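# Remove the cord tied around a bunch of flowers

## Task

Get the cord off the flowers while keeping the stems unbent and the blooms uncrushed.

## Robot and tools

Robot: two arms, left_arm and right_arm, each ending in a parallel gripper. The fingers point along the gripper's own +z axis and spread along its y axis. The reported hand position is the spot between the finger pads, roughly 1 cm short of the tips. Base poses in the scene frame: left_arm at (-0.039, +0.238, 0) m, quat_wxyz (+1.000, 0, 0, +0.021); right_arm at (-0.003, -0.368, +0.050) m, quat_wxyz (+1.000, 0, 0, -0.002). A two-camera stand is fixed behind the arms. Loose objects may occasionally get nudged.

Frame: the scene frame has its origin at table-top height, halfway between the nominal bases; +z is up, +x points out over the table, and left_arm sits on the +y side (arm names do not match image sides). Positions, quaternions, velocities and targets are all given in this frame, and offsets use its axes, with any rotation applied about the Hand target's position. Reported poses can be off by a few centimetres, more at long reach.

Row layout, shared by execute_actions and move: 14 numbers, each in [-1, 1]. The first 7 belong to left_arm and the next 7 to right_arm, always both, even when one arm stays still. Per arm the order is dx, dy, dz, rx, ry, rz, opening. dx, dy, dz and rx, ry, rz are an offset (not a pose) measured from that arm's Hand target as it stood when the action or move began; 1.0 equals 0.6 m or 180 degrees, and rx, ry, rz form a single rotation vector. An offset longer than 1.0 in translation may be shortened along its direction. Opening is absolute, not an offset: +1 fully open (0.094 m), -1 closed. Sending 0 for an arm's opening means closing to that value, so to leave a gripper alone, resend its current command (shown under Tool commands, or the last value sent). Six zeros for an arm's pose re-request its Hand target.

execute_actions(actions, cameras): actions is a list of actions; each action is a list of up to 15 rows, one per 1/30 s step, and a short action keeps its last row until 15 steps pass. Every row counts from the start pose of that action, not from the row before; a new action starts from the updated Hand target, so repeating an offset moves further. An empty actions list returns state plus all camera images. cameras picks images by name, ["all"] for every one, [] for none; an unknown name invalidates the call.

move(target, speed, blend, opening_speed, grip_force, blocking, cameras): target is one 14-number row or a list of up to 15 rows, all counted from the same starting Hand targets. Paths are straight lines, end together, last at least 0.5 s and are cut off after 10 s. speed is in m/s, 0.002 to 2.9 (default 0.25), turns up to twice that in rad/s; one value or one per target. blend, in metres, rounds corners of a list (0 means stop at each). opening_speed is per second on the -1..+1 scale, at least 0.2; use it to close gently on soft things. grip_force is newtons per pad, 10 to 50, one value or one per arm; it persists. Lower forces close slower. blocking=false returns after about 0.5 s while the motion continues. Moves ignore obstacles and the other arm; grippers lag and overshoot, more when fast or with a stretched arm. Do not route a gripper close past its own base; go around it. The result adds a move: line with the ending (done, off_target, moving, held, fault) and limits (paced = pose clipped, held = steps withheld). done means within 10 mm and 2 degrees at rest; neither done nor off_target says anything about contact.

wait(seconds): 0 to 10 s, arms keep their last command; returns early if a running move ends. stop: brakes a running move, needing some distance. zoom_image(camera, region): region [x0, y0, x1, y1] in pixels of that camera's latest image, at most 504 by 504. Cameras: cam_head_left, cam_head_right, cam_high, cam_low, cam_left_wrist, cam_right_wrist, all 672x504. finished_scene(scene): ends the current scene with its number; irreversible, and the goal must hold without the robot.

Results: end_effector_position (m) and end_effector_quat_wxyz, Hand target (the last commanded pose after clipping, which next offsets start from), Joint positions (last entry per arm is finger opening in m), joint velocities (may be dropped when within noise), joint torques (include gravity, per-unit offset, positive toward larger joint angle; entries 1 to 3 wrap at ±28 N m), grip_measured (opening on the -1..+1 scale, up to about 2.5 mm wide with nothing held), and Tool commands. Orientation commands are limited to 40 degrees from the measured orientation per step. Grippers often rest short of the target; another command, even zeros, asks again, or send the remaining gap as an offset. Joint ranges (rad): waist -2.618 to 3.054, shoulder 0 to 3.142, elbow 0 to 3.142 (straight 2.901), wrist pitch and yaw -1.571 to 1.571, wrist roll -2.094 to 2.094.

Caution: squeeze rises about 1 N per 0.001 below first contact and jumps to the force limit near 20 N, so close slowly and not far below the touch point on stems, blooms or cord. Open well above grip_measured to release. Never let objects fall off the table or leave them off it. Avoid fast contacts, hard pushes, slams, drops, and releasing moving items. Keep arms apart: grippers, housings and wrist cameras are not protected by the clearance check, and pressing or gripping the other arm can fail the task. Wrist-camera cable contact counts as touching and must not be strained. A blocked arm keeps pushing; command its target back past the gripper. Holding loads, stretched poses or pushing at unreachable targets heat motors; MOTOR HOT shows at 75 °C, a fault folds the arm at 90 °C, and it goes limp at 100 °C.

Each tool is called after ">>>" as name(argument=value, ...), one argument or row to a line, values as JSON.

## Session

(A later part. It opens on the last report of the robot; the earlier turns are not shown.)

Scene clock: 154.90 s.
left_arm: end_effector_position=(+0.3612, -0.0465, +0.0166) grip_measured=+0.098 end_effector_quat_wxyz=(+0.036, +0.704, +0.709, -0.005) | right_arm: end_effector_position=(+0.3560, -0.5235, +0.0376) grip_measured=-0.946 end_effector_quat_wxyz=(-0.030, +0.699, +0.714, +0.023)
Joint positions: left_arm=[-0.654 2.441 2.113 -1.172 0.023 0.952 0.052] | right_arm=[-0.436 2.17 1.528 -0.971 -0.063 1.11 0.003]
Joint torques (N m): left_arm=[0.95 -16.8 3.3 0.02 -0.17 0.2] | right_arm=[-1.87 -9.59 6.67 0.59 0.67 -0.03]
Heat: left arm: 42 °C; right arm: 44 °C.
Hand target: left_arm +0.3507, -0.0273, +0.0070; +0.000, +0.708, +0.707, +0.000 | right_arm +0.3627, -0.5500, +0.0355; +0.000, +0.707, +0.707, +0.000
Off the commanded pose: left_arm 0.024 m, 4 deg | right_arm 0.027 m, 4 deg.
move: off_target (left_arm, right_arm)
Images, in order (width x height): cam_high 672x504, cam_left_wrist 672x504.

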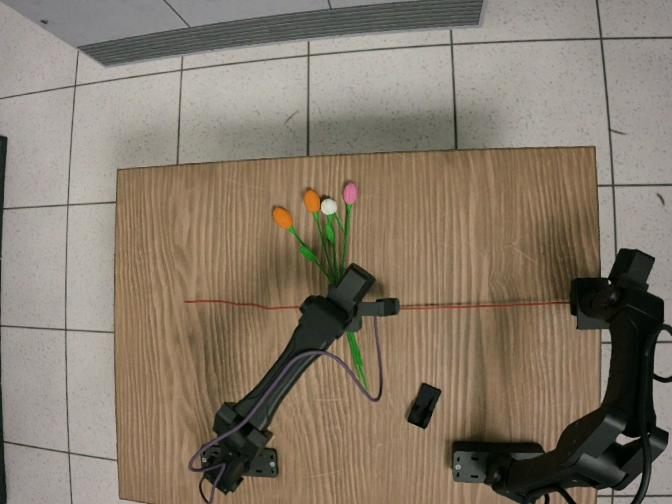

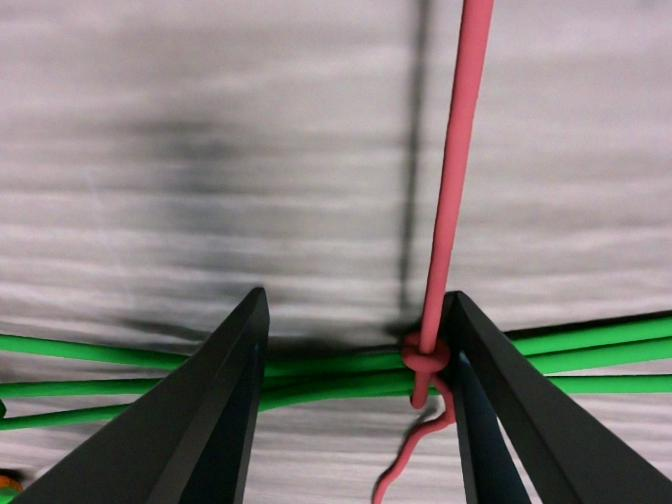

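>>> move(
  target=[
    [0,-0.04,0.01,0,0,0,0.3,0,0.06,0,0,0,0,-1],
    [-0.025,-0.04,0.01,0,0,0,0.3,-0.01,0.06,0,0,0,0,-1],
    [-0.025,0.03,0.003,0,0,0,0.3,-0.02,0.04,0.006,0,0,0,-1],
  ],
  speed=0.08,
  cameras=["cam_left_wrist","cam_high"],
)

Scene clock: 163.43 s.
left_arm: end_effector_position=(+0.3407, -0.0311, +0.0157) grip_measured=+0.298 end_effector_quat_wxyz=(+0.029, +0.707, +0.707, -0.012) | right_arm: end_effector_position=(+0.3487, -0.5112, +0.0210) grip_measured=-0.946 end_effector_quat_wxyz=(-0.032, +0.701, +0.712, +0.005)
Joint positions: left_arm=[-0.648 2.338 1.927 -1.107 0.034 0.964 0.061] | right_arm=[-0.401 2.17 1.456 -0.913 -0.032 1.151 0.003]
Joint torques (N m): left_arm=[1.62 -16.23 3.4 0.09 -0.28 0.2] | right_arm=[-1.37 -15.5 3.56 0.34 0.33 -0.01]
Heat: left arm: 45 °C; right arm: 43 °C.
Hand target: left_arm +0.3357, -0.0092, +0.0087; +0.000, +0.708, +0.707, +0.000 | right_arm +0.3506, -0.5260, +0.0391; +0.000, +0.707, +0.707, +0.000
Off the commanded pose: left_arm 0.023 m, 4 deg | right_arm 0.023 m, 4 deg.
move: off_target (left_arm, right_arm)
Images, in order (width x height): cam_high 672x504, cam_left_wrist 672x504.

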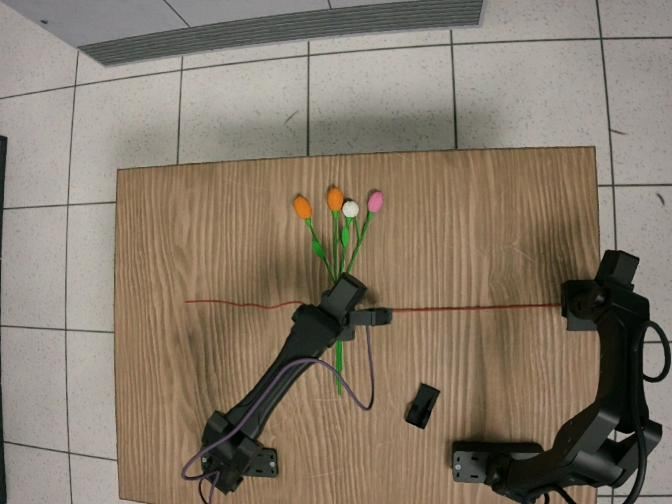

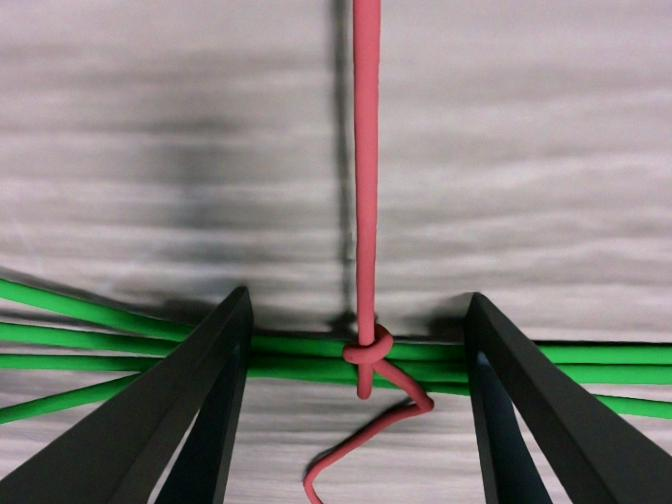

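>>> move(
  target=[-0.002,0.1,0,0,0,0,0.3,0,-0.05,0,0,0,0,-1],
  speed=0.06,
  cameras=["cam_left_wrist","cam_high"],
)

Scene clock: 169.47 s.
left_arm: end_effector_position=(+0.3456, -0.0002, +0.0173) grip_measured=+0.298 end_effector_quat_wxyz=(+0.070, +0.718, +0.691, -0.036) | right_arm: end_effector_position=(+0.3350, -0.5090, +0.0303) grip_measured=-0.946 end_effector_quat_wxyz=(-0.077, +0.697, +0.712, +0.033)
Joint positions: left_arm=[-0.556 2.219 1.722 -0.96 0.109 1.09 0.061] | right_arm=[-0.449 2.17 1.485 -1.013 -0.112 1.09 0.003]
Joint torques (N m): left_arm=[3.52 -15.8 3.11 -0.41 -0.94 0.15] | right_arm=[-2.92 -12.49 6.78 0.8 1.2 -0.02]
Heat: left arm: 45 °C; right arm: 43 °C.
Hand target: left_arm +0.3345, +0.0508, +0.0088; +0.000, +0.708, +0.707, +0.000 | right_arm +0.3506, -0.5560, +0.0390; +0.000, +0.707, +0.707, +0.000
Off the commanded pose: left_arm 0.053 m, 9 deg | right_arm 0.050 m, 10 deg.
move: off_target (left_arm, right_arm)
Images, in order (width x height): cam_high 672x504, cam_left_wrist 672x504.

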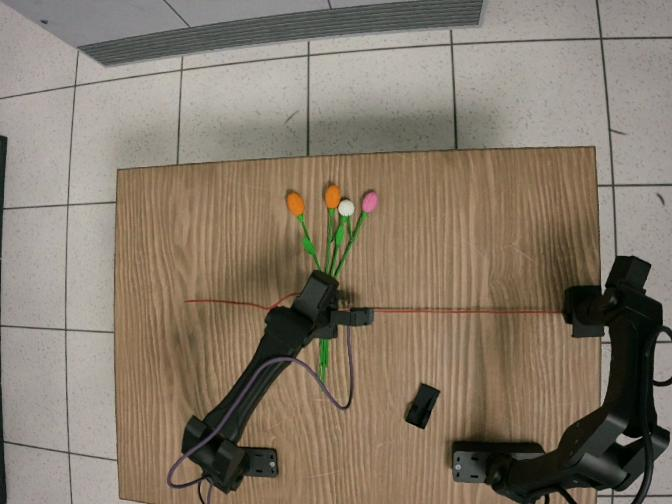

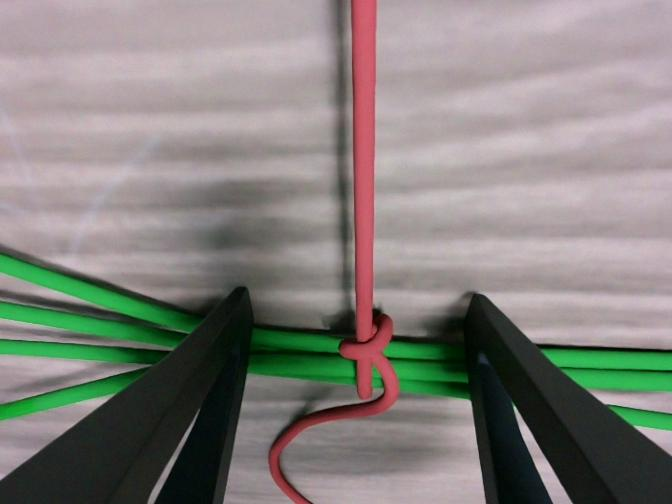

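>>> move(
  target=[0,0.07,0,0,0,0,0.3,0,0,0,0,0,0,-1],
  speed=0.04,
  cameras=["cam_left_wrist","cam_high","cam_right_wrist"],
)

Scene clock: 179.20 s.
left_arm: end_effector_position=(+0.3473, +0.0382, +0.0173) grip_measured=+0.298 end_effector_quat_wxyz=(+0.074, +0.721, +0.688, -0.036) | right_arm: end_effector_position=(+0.3333, -0.5089, +0.0317) grip_measured=-0.946 end_effector_quat_wxyz=(-0.083, +0.699, +0.709, +0.037)
Joint positions: left_arm=[-0.472 2.154 1.617 -0.923 0.122 1.183 0.061] | right_arm=[-0.457 2.17 1.489 -1.025 -0.123 1.088 0.003]
Joint torques (N m): left_arm=[4.22 -15.16 3.07 -0.41 -1.03 0.13] | right_arm=[-2.4 -12.45 6.72 0.87 1.3 -0.01]
Heat: left arm: 47 °C; right arm: 43 °C.
Hand target: left_arm +0.3345, +0.0929, +0.0088; +0.000, +0.707, +0.707, +0.000 | right_arm +0.3507, -0.5560, +0.0391; +0.000, +0.707, +0.707, +0.000
Off the commanded pose: left_arm 0.057 m, 10 deg | right_arm 0.051 m, 11 deg.
move: off_target (left_arm, right_arm)
Images, in order (width x height): cam_high 672x504, cam_left_wrist 672x504, cam_right_wrist 672x504.

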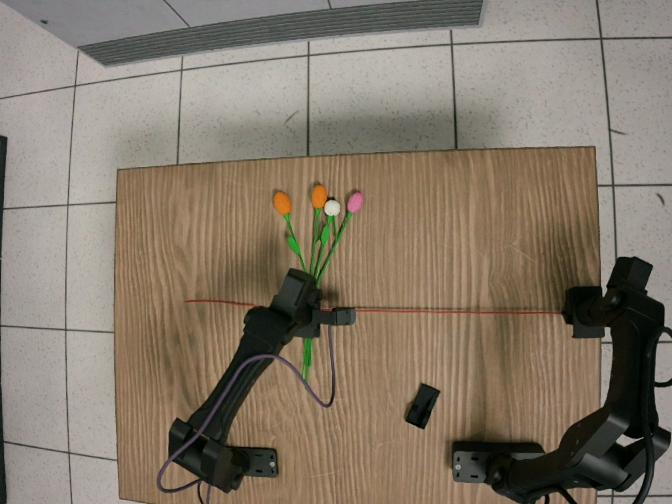

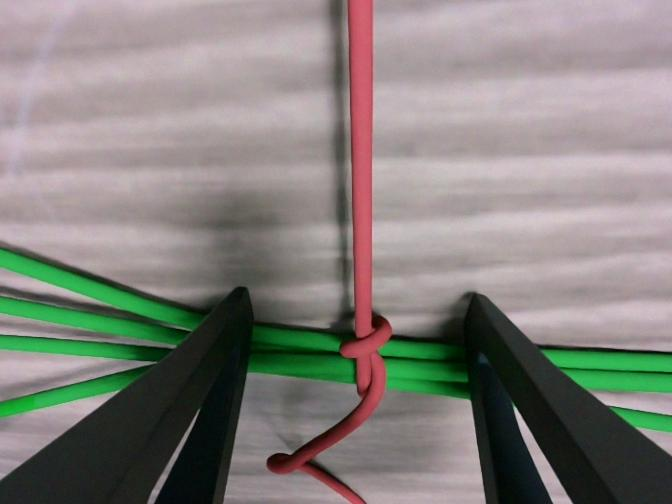

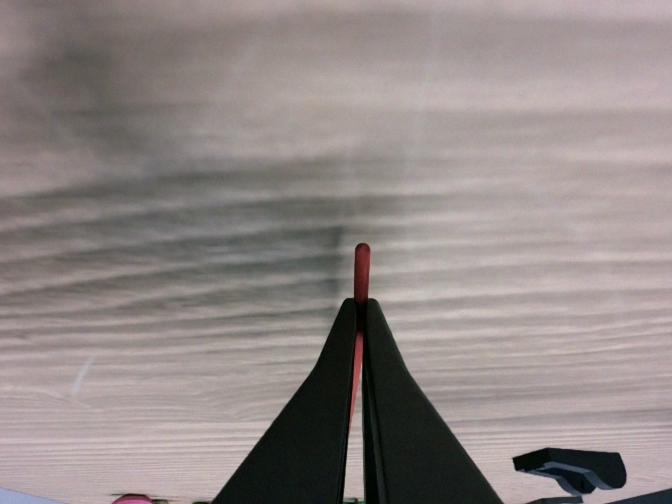

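>>> move(
  target=[
    [0,0.02,0.014,0,0,0,0.3,0,0,0,0,0,0,-1],
    [-0.005,0.25,0.016,0,0,0,0.3,0,0,0,0,0,0,-1],
  ],
  speed=0.06,
  blend=[0.01,0],
  cameras=["cam_left_wrist","cam_high","cam_low"],
)

Scene clock: 188.10 s.
left_arm: end_effector_position=(+0.3448, +0.2132, +0.0177) grip_measured=+0.298 end_effector_quat_wxyz=(+0.043, +0.712, +0.700, -0.024) | right_arm: end_effector_position=(+0.3349, -0.5186, +0.0310) grip_measured=-0.946 end_effector_quat_wxyz=(-0.068, +0.701, +0.710, +0.028)
Joint positions: left_arm=[-0.065 2.043 1.453 -0.953 0.094 1.565 0.061] | right_arm=[-0.464 2.17 1.491 -1.005 -0.094 1.086 0.003]
Joint torques (N m): left_arm=[2.63 -14.67 3.82 0.02 -0.83 0.17] | right_arm=[-1.78 -12.27 6.48 0.77 1.01 -0.01]
Heat: left arm: 47 °C; right arm: 42 °C.
Hand target: left_arm +0.3316, +0.2428, +0.0183; +0.000, +0.708, +0.707, +0.000 | right_arm +0.3507, -0.5560, +0.0390; +0.000, +0.707, +0.707, +0.000
Off the commanded pose: left_arm 0.032 m, 6 deg | right_arm 0.041 m, 8 deg.
move: off_target (left_arm, right_arm); blend cut to 0.0088 m at target 1
Images, in order (width x height): cam_high 672x504, cam_low 672x504, cam_left_wrist 672x504.

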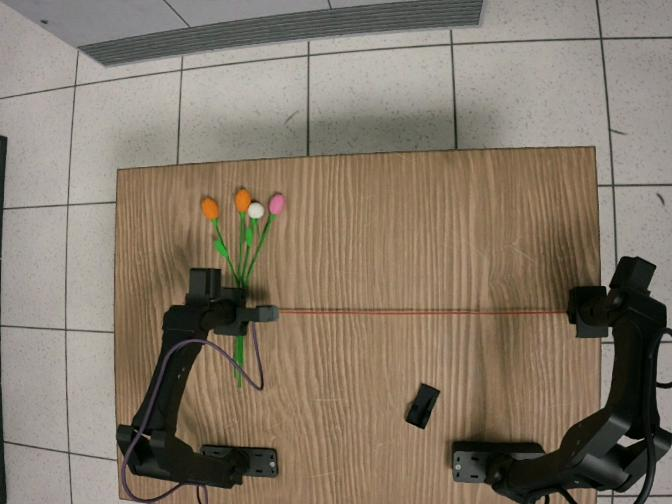

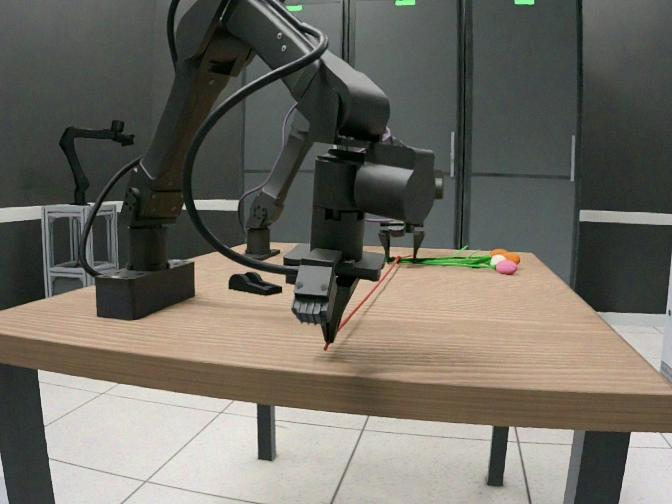

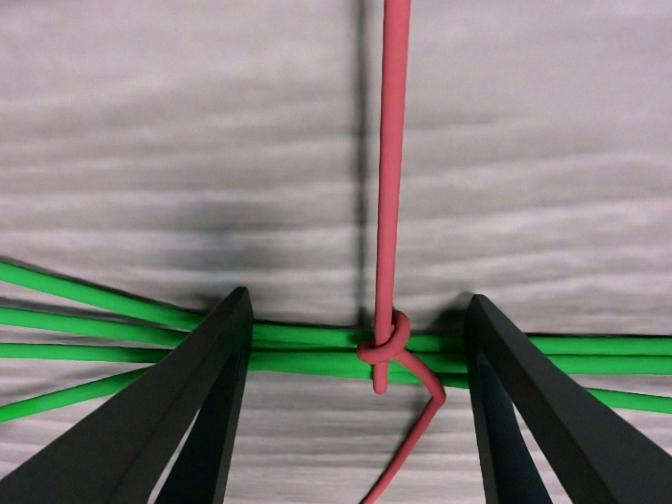

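>>> move(
  target=[-0.012,0.2,0,0,0,0,0.3,0,0,0,0,0,0,-1],
  speed=0.06,
  cameras=["cam_left_wrist","cam_high"],
)

Scene clock: 194.43 s.
left_arm: end_effector_position=(+0.3199, +0.3502, +0.0216) grip_measured=+0.298 end_effector_quat_wxyz=(+0.017, +0.704, +0.710, -0.015) | right_arm: end_effector_position=(+0.3402, -0.5308, +0.0308) grip_measured=-0.946 end_effector_quat_wxyz=(-0.044, +0.702, +0.711, +0.017)
Joint positions: left_arm=[0.28 2.042 1.471 -1.011 0.044 1.884 0.061] | right_arm=[-0.47 2.17 1.497 -0.972 -0.058 1.083 0.003]
Joint torques (N m): left_arm=[0.55 -10.63 7.76 0.31 -0.39 0.15] | right_arm=[-1.39 -12.01 6.04 0.55 0.58 -0.03]
Heat: left arm: 48 °C; right arm: 42 °C.
Hand target: left_arm +0.3243, +0.3629, +0.0184; +0.000, +0.707, +0.707, +0.000 | right_arm +0.3507, -0.5560, +0.0391; +0.000, +0.707, +0.707, +0.000
Off the commanded pose: left_arm 0.014 m, 3 deg | right_arm 0.028 m, 5 deg.
move: off_target (left_arm, right_arm)
Images, in order (width x height): cam_high 672x504, cam_left_wrist 672x504.

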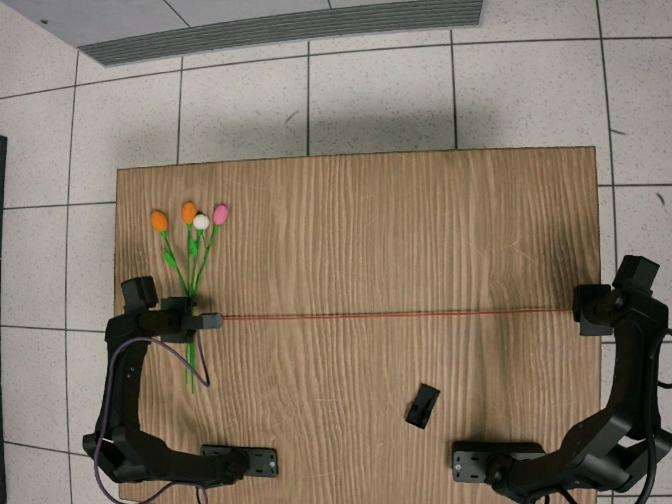

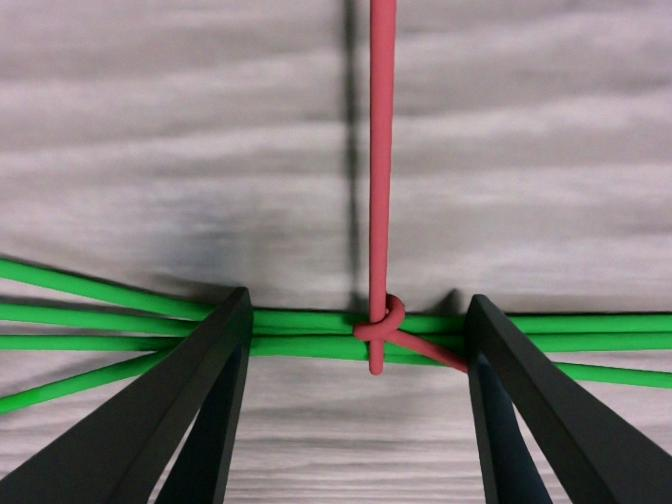

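>>> move(
  target=[-0.008,0.1,0,0,0,0,0.3,0,-0.04,0,0,0,0,-1],
  speed=0.05,
  cameras=["cam_left_wrist","cam_high"],
)

Scene clock: 201.87 s.
left_arm: end_effector_position=(+0.3218, +0.4221, +0.0265) grip_measured=+0.298 end_effector_quat_wxyz=(+0.006, +0.704, +0.710, +0.017) | right_arm: end_effector_position=(+0.3498, -0.5701, +0.0424) grip_measured=-0.946 end_effector_quat_wxyz=(-0.003, +0.704, +0.710, +0.012)
Joint positions: left_arm=[0.428 2.1 1.58 -1.015 0.001 2.033 0.061] | right_arm=[-0.53 2.18 1.567 -0.958 -0.025 1.03 0.003]
Joint torques (N m): left_arm=[0.25 -10.33 8.01 0.06 0 0.12] | right_arm=[-0.65 -9.61 6.22 0.35 0.25 -0.01]
Heat: left arm: 47 °C; right arm: 42 °C.
Hand target: left_arm +0.3195, +0.4228, +0.0184; +0.000, +0.708, +0.707, +0.000 | right_arm +0.3506, -0.5800, +0.0391; +0.000, +0.707, +0.707, +0.000
Off the commanded pose: left_arm 0.008 m, 2 deg | right_arm 0.010 m, 2 deg.
move: done
Images, in order (width x height): cam_high 672x504, cam_left_wrist 672x504.

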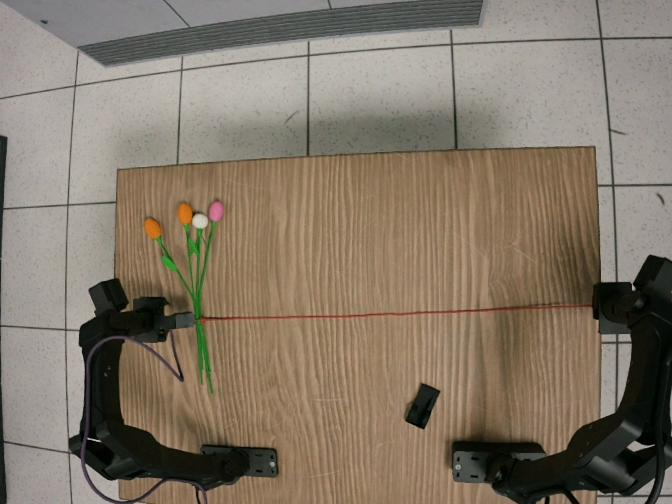

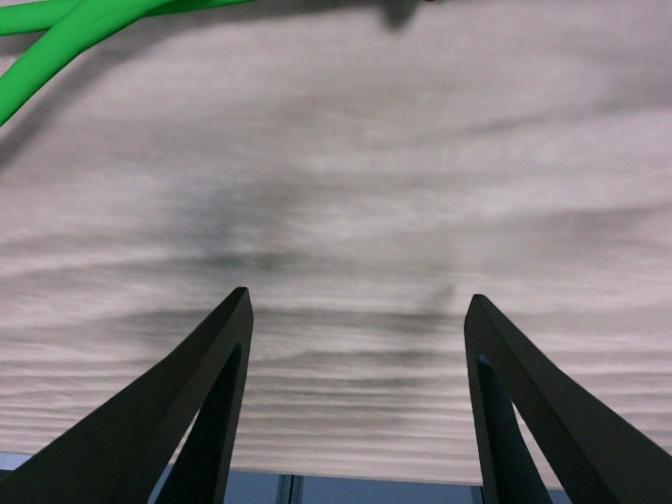

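>>> zoom_image(
  camera="cam_high",
  region=[150, 270, 250, 370],
)

>>> execute_actions(
  actions=[],
  cameras=["cam_head_left","cam_head_right","cam_low"],
)

>>> zoom_image(
  camera="cam_head_right",
  region=[110, 160, 210, 240],
)

Scaled by 5.040 from the camera's 672x504 image, which has a finer 960x720 frame.

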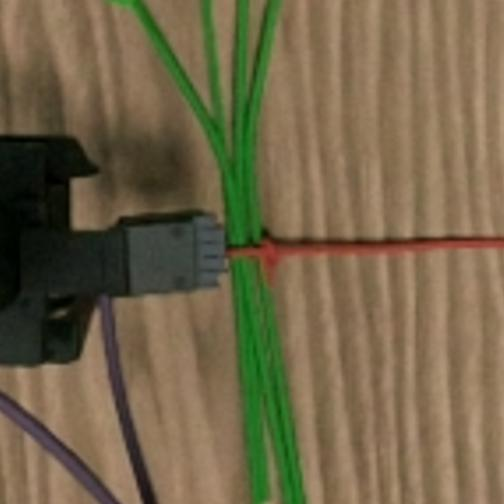

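Scene clock: 206.53 s.
left_arm: end_effector_position=(+0.3218, +0.4221, +0.0265) grip_measured=+0.298 end_effector_quat_wxyz=(+0.006, +0.704, +0.710, +0.017) | right_arm: end_effector_position=(+0.3498, -0.5701, +0.0424) grip_measured=-0.946 end_effector_quat_wxyz=(-0.003, +0.704, +0.710, +0.012)
Joint positions: left_arm=[0.428 2.1 1.58 -1.015 0.001 2.033 0.061] | right_arm=[-0.53 2.18 1.567 -0.958 -0.025 1.03 0.003]
Joint velocities: within noise
Joint torques (N m): left_arm=[0.25 -10.32 7.99 0.06 0.01 0.13] | right_arm=[-0.64 -9.59 6.24 0.34 0.25 -0.03]
Heat: left arm: 46 °C; right arm: 42 °C.
Hand target: left_arm +0.3196, +0.4228, +0.0184; +0.000, +0.708, +0.707, +0.000 | right_arm +0.3506, -0.5800, +0.0391; +0.000, +0.707, +0.707, +0.000
Tool commands: left_gripper/opening=+0.3 right_gripper/opening=-1.0
Off the commanded pose: left_arm 0.008 m, 2 deg | right_arm 0.010 m, 2 deg.
Images, in order (width x height): cam_head_left 672x504, cam_head_right 672x504, cam_low 672x504.

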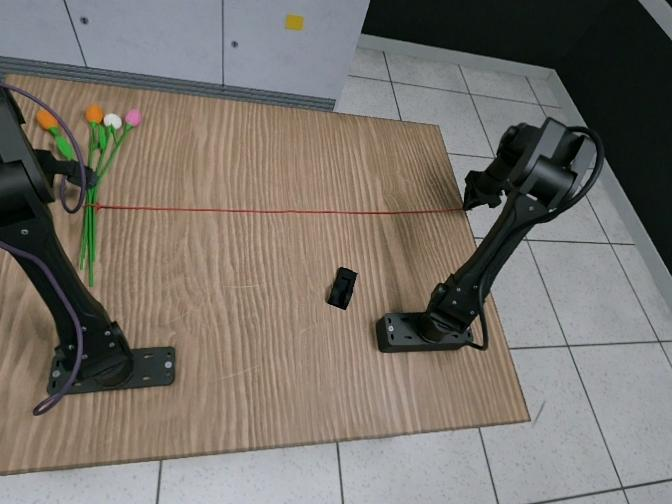

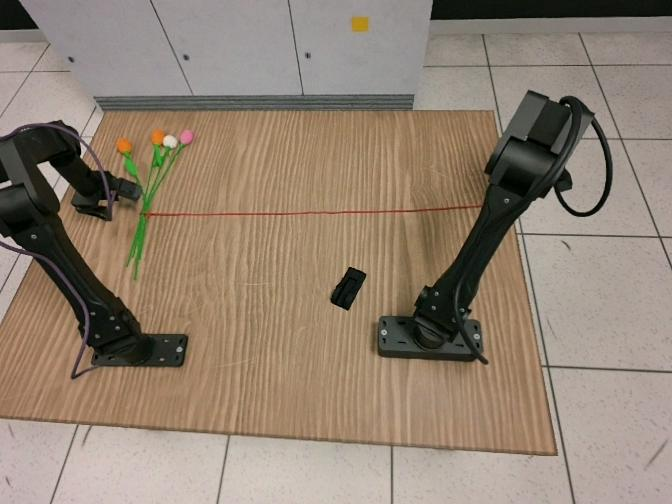

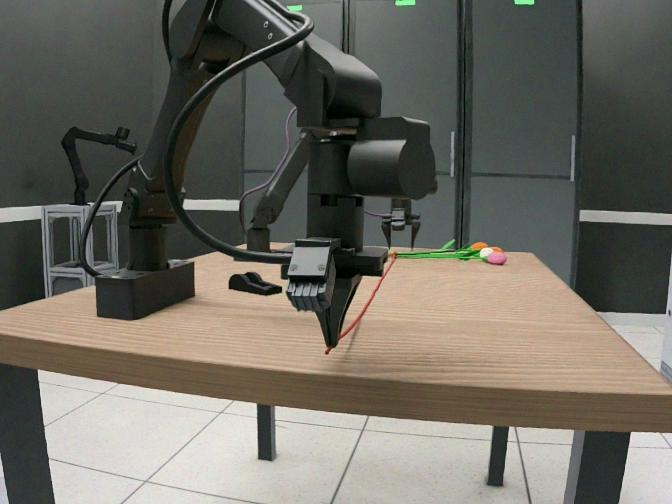

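Scaled by 5.040 from the camera's 672x504 image, which has a finer 960x720 frame.

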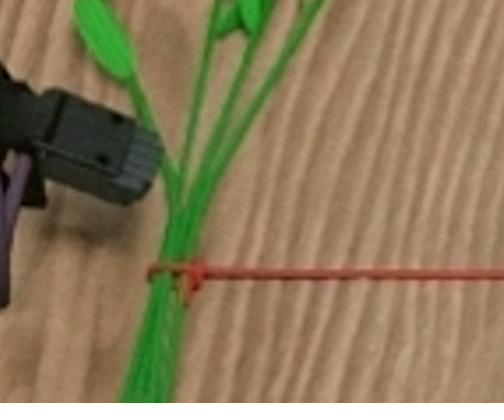

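>>> move(
  target=[
    [0,0,0.17,0,0,0,0.2,0,0.05,0,0,0,0,-1],
    [0.01,-0.265,0.17,0,0,0.033,0.2,0,0.1,0,0,0,0,-1],
    [0.01,-0.265,0.06,0,0,0.033,0.2,0,0.1,0,0,0,0,-1],
  ],
  speed=0.15,
  blend=[0.02,0.03,0],
  cameras=["cam_left_wrist","cam_high"],
)

Scene clock: 217.17 s.
left_arm: end_effector_position=(+0.3298, +0.2664, +0.0555) grip_measured=+0.202 end_effector_quat_wxyz=(+0.002, +0.670, +0.743, +0.004) | right_arm: end_effector_position=(+0.3461, -0.5167, +0.0215) grip_measured=-0.946 end_effector_quat_wxyz=(-0.027, +0.706, +0.707, +0.002)
Joint positions: left_arm=[0.031 1.967 1.502 -1.098 -0.002 1.541 0.056] | right_arm=[-0.412 2.162 1.445 -0.903 -0.023 1.153 0.003]
Joint torques (N m): left_arm=[-0.46 -12.66 4.85 0.22 0.04 -0.02] | right_arm=[0.65 -15.51 3.38 0.3 0.23 0.11]
Heat: left arm: 47 °C; right arm: 42 °C.
Hand target: left_arm +0.3256, +0.2638, +0.0544; +0.000, +0.670, +0.742, +0.000 | right_arm +0.3506, -0.5200, +0.0390; +0.000, +0.707, +0.707, +0.000
Off the commanded pose: left_arm 0.005 m, 0 deg | right_arm 0.018 m, 3 deg.
move: off_target (right_arm)
Images, in order (width x height): cam_high 672x504, cam_left_wrist 672x504.

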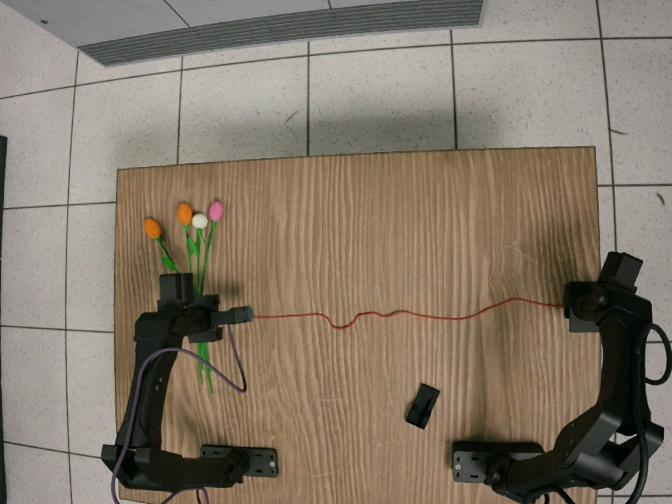

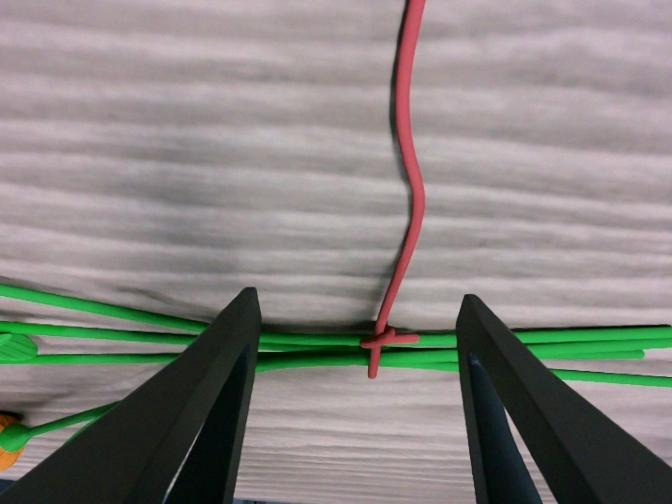

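>>> move(
  target=[
    [-0.008,0,-0.085,0,0,0,0.2,0,0,0,0,0,0,-1],
    [-0.012,0.16,-0.077,0,0,0,0.2,0,-0.1,0,0,0,0,-1],
  ],
  speed=0.07,
  blend=[0.008,0],
  cameras=["cam_left_wrist","cam_high"],
)

Scene clock: 225.20 s.
left_arm: end_effector_position=(+0.3195, +0.3533, +0.0150) grip_measured=+0.202 end_effector_quat_wxyz=(+0.013, +0.668, +0.744, +0.008) | right_arm: end_effector_position=(+0.3488, -0.5667, +0.0419) grip_measured=-0.946 end_effector_quat_wxyz=(-0.008, +0.703, +0.711, +0.013)
Joint positions: left_arm=[0.274 2.02 1.411 -0.936 0.014 1.78 0.056] | right_arm=[-0.526 2.181 1.566 -0.966 -0.03 1.03 0.003]
Joint torques (N m): left_arm=[0.87 -9.4 7.82 0.12 -0.1 0.14] | right_arm=[-0.92 -9.69 6.27 0.37 0.3 -0.02]
Heat: left arm: 46 °C; right arm: 45 °C.
Hand target: left_arm +0.3184, +0.3598, +0.0082; +0.000, +0.670, +0.742, +0.000 | right_arm +0.3507, -0.5800, +0.0391; +0.000, +0.707, +0.707, +0.000
Off the commanded pose: left_arm 0.009 m, 2 deg | right_arm 0.014 m, 2 deg.
move: off_target (right_arm)
Images, in order (width x height): cam_high 672x504, cam_left_wrist 672x504.

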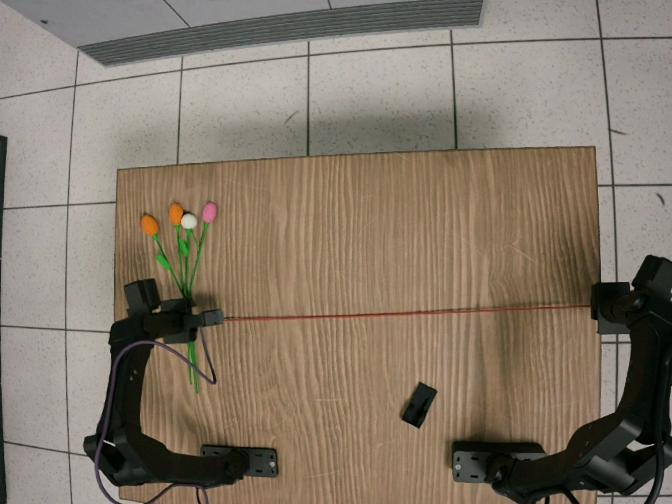

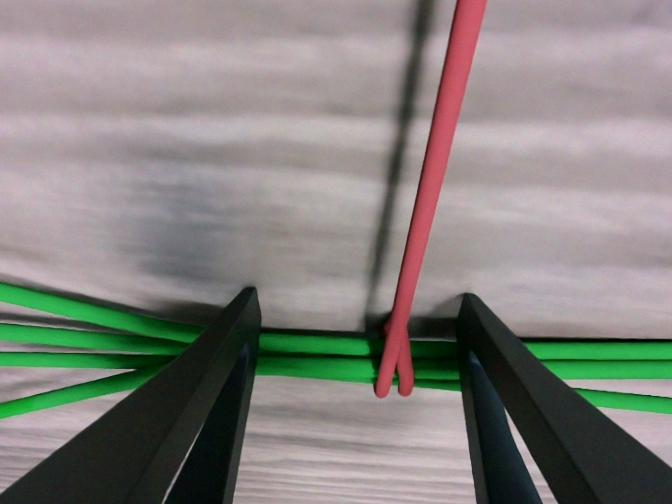

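>>> move(
  target=[-0.004,0.085,0,0,0,0,0.2,0,-0.01,0,0,0,0,-1],
  speed=0.06,
  cameras=["cam_left_wrist","cam_high"],
)

Scene clock: 231.37 s.
left_arm: end_effector_position=(+0.3177, +0.4093, +0.0159) grip_measured=+0.202 end_effector_quat_wxyz=(+0.009, +0.666, +0.746, +0.014) | right_arm: end_effector_position=(+0.3483, -0.5764, +0.0432) grip_measured=-0.946 end_effector_quat_wxyz=(-0.005, +0.705, +0.709, +0.010)
Joint positions: left_arm=[0.406 2.081 1.508 -0.964 0.006 1.907 0.056] | right_arm=[-0.544 2.19 1.588 -0.973 -0.023 1.017 0.003]
Joint torques (N m): left_arm=[0.21 -10.04 7.87 0.08 -0.02 0.11] | right_arm=[-0.5 -9.61 6.16 0.41 0.22 -0.03]
Heat: left arm: 45 °C; right arm: 44 °C.
Hand target: left_arm +0.3159, +0.4108, +0.0082; +0.000, +0.670, +0.742, +0.000 | right_arm +0.3507, -0.5859, +0.0391; +0.000, +0.707, +0.707, +0.000
Off the commanded pose: left_arm 0.008 m, 2 deg | right_arm 0.011 m, 1 deg.
move: off_target (right_arm)
Images, in order (width x height): cam_high 672x504, cam_left_wrist 672x504.

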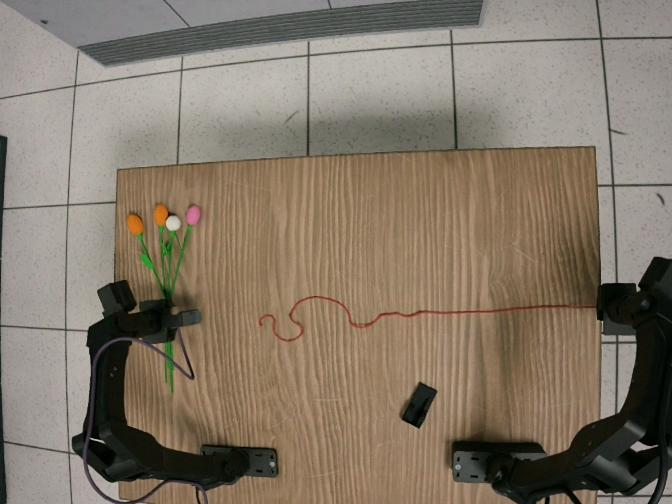

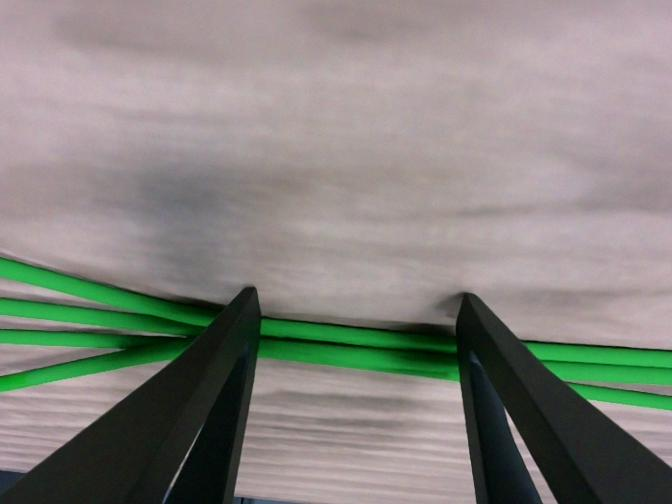

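>>> move(
  target=[
    [0,-0.05,0.01,0,0,0,0.2,0,0.2,0,0,0,0,-1],
    [0,-0.05,0.12,0,0,0,0.2,0,0.23,-0.022,0,0,0,-1],
    [0,-0.05,0.12,0,0,0,0.2,0,0.23,-0.022,0,0,0,0],
    [0,-0.05,0.12,0,0,0,0.2,0,0.23,0.12,0,0,0,0],
  ],
  speed=0.12,
  blend=[0.015,0,0,0],
  cameras=["cam_high","cam_low","cam_head_right"],
)

Scene clock: 239.57 s.
left_arm: end_effector_position=(+0.3145, +0.3828, +0.0669) grip_measured=+0.202 end_effector_quat_wxyz=(-0.004, +0.668, +0.744, -0.009) | right_arm: end_effector_position=(+0.3449, -0.4484, +0.0915) grip_measured=-0.002 end_effector_quat_wxyz=(-0.022, +0.707, +0.706, -0.007)
Joint positions: left_arm=[0.345 2.031 1.641 -1.2 0.001 1.852 0.056] | right_arm=[-0.231 1.98 1.465 -1.1 -0.01 1.337 0.047]
Joint torques (N m): left_arm=[-0.61 -14.84 7.51 -0.03 0.02 -0.02] | right_arm=[0.84 -13.34 5.98 0.09 0.09 0.09]
Heat: left arm: 46 °C; right arm: 45 °C.
Hand target: left_arm +0.3159, +0.3808, +0.0801; +0.000, +0.670, +0.742, +0.000 | right_arm +0.3506, -0.4480, +0.1110; +0.000, +0.707, +0.707, +0.000
Off the commanded pose: left_arm 0.014 m, 1 deg | right_arm 0.020 m, 3 deg.
move: off_target (left_arm, right_arm); target 3's new opening was sent with right_arm's hand 0.011 m and 2 deg from that target
Images, in order (width x height): cam_head_right 672x504, cam_high 672x504, cam_low 672x504.

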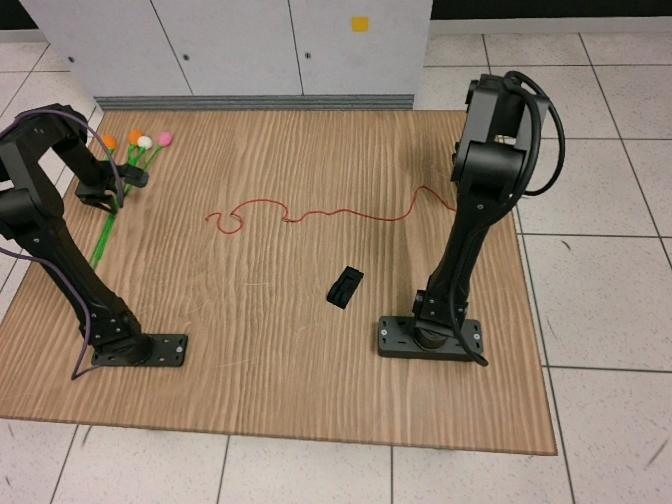

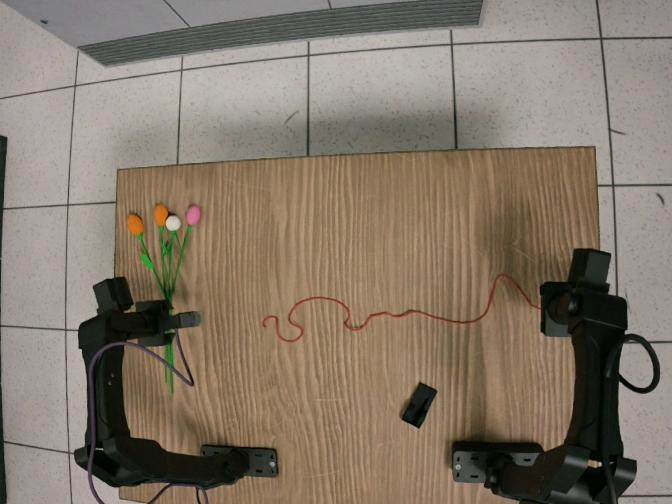

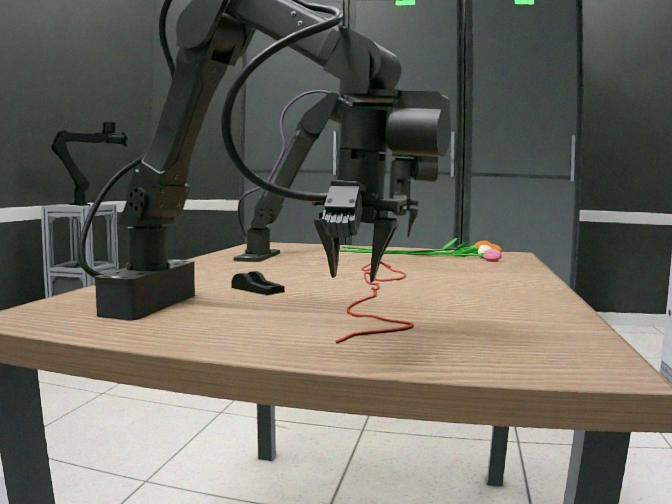

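The cord is off the stems and lying flat, and both grippers are clear of everything.

>>> finished_scene(
  scene=2,
)

The scene is finished: the task was done.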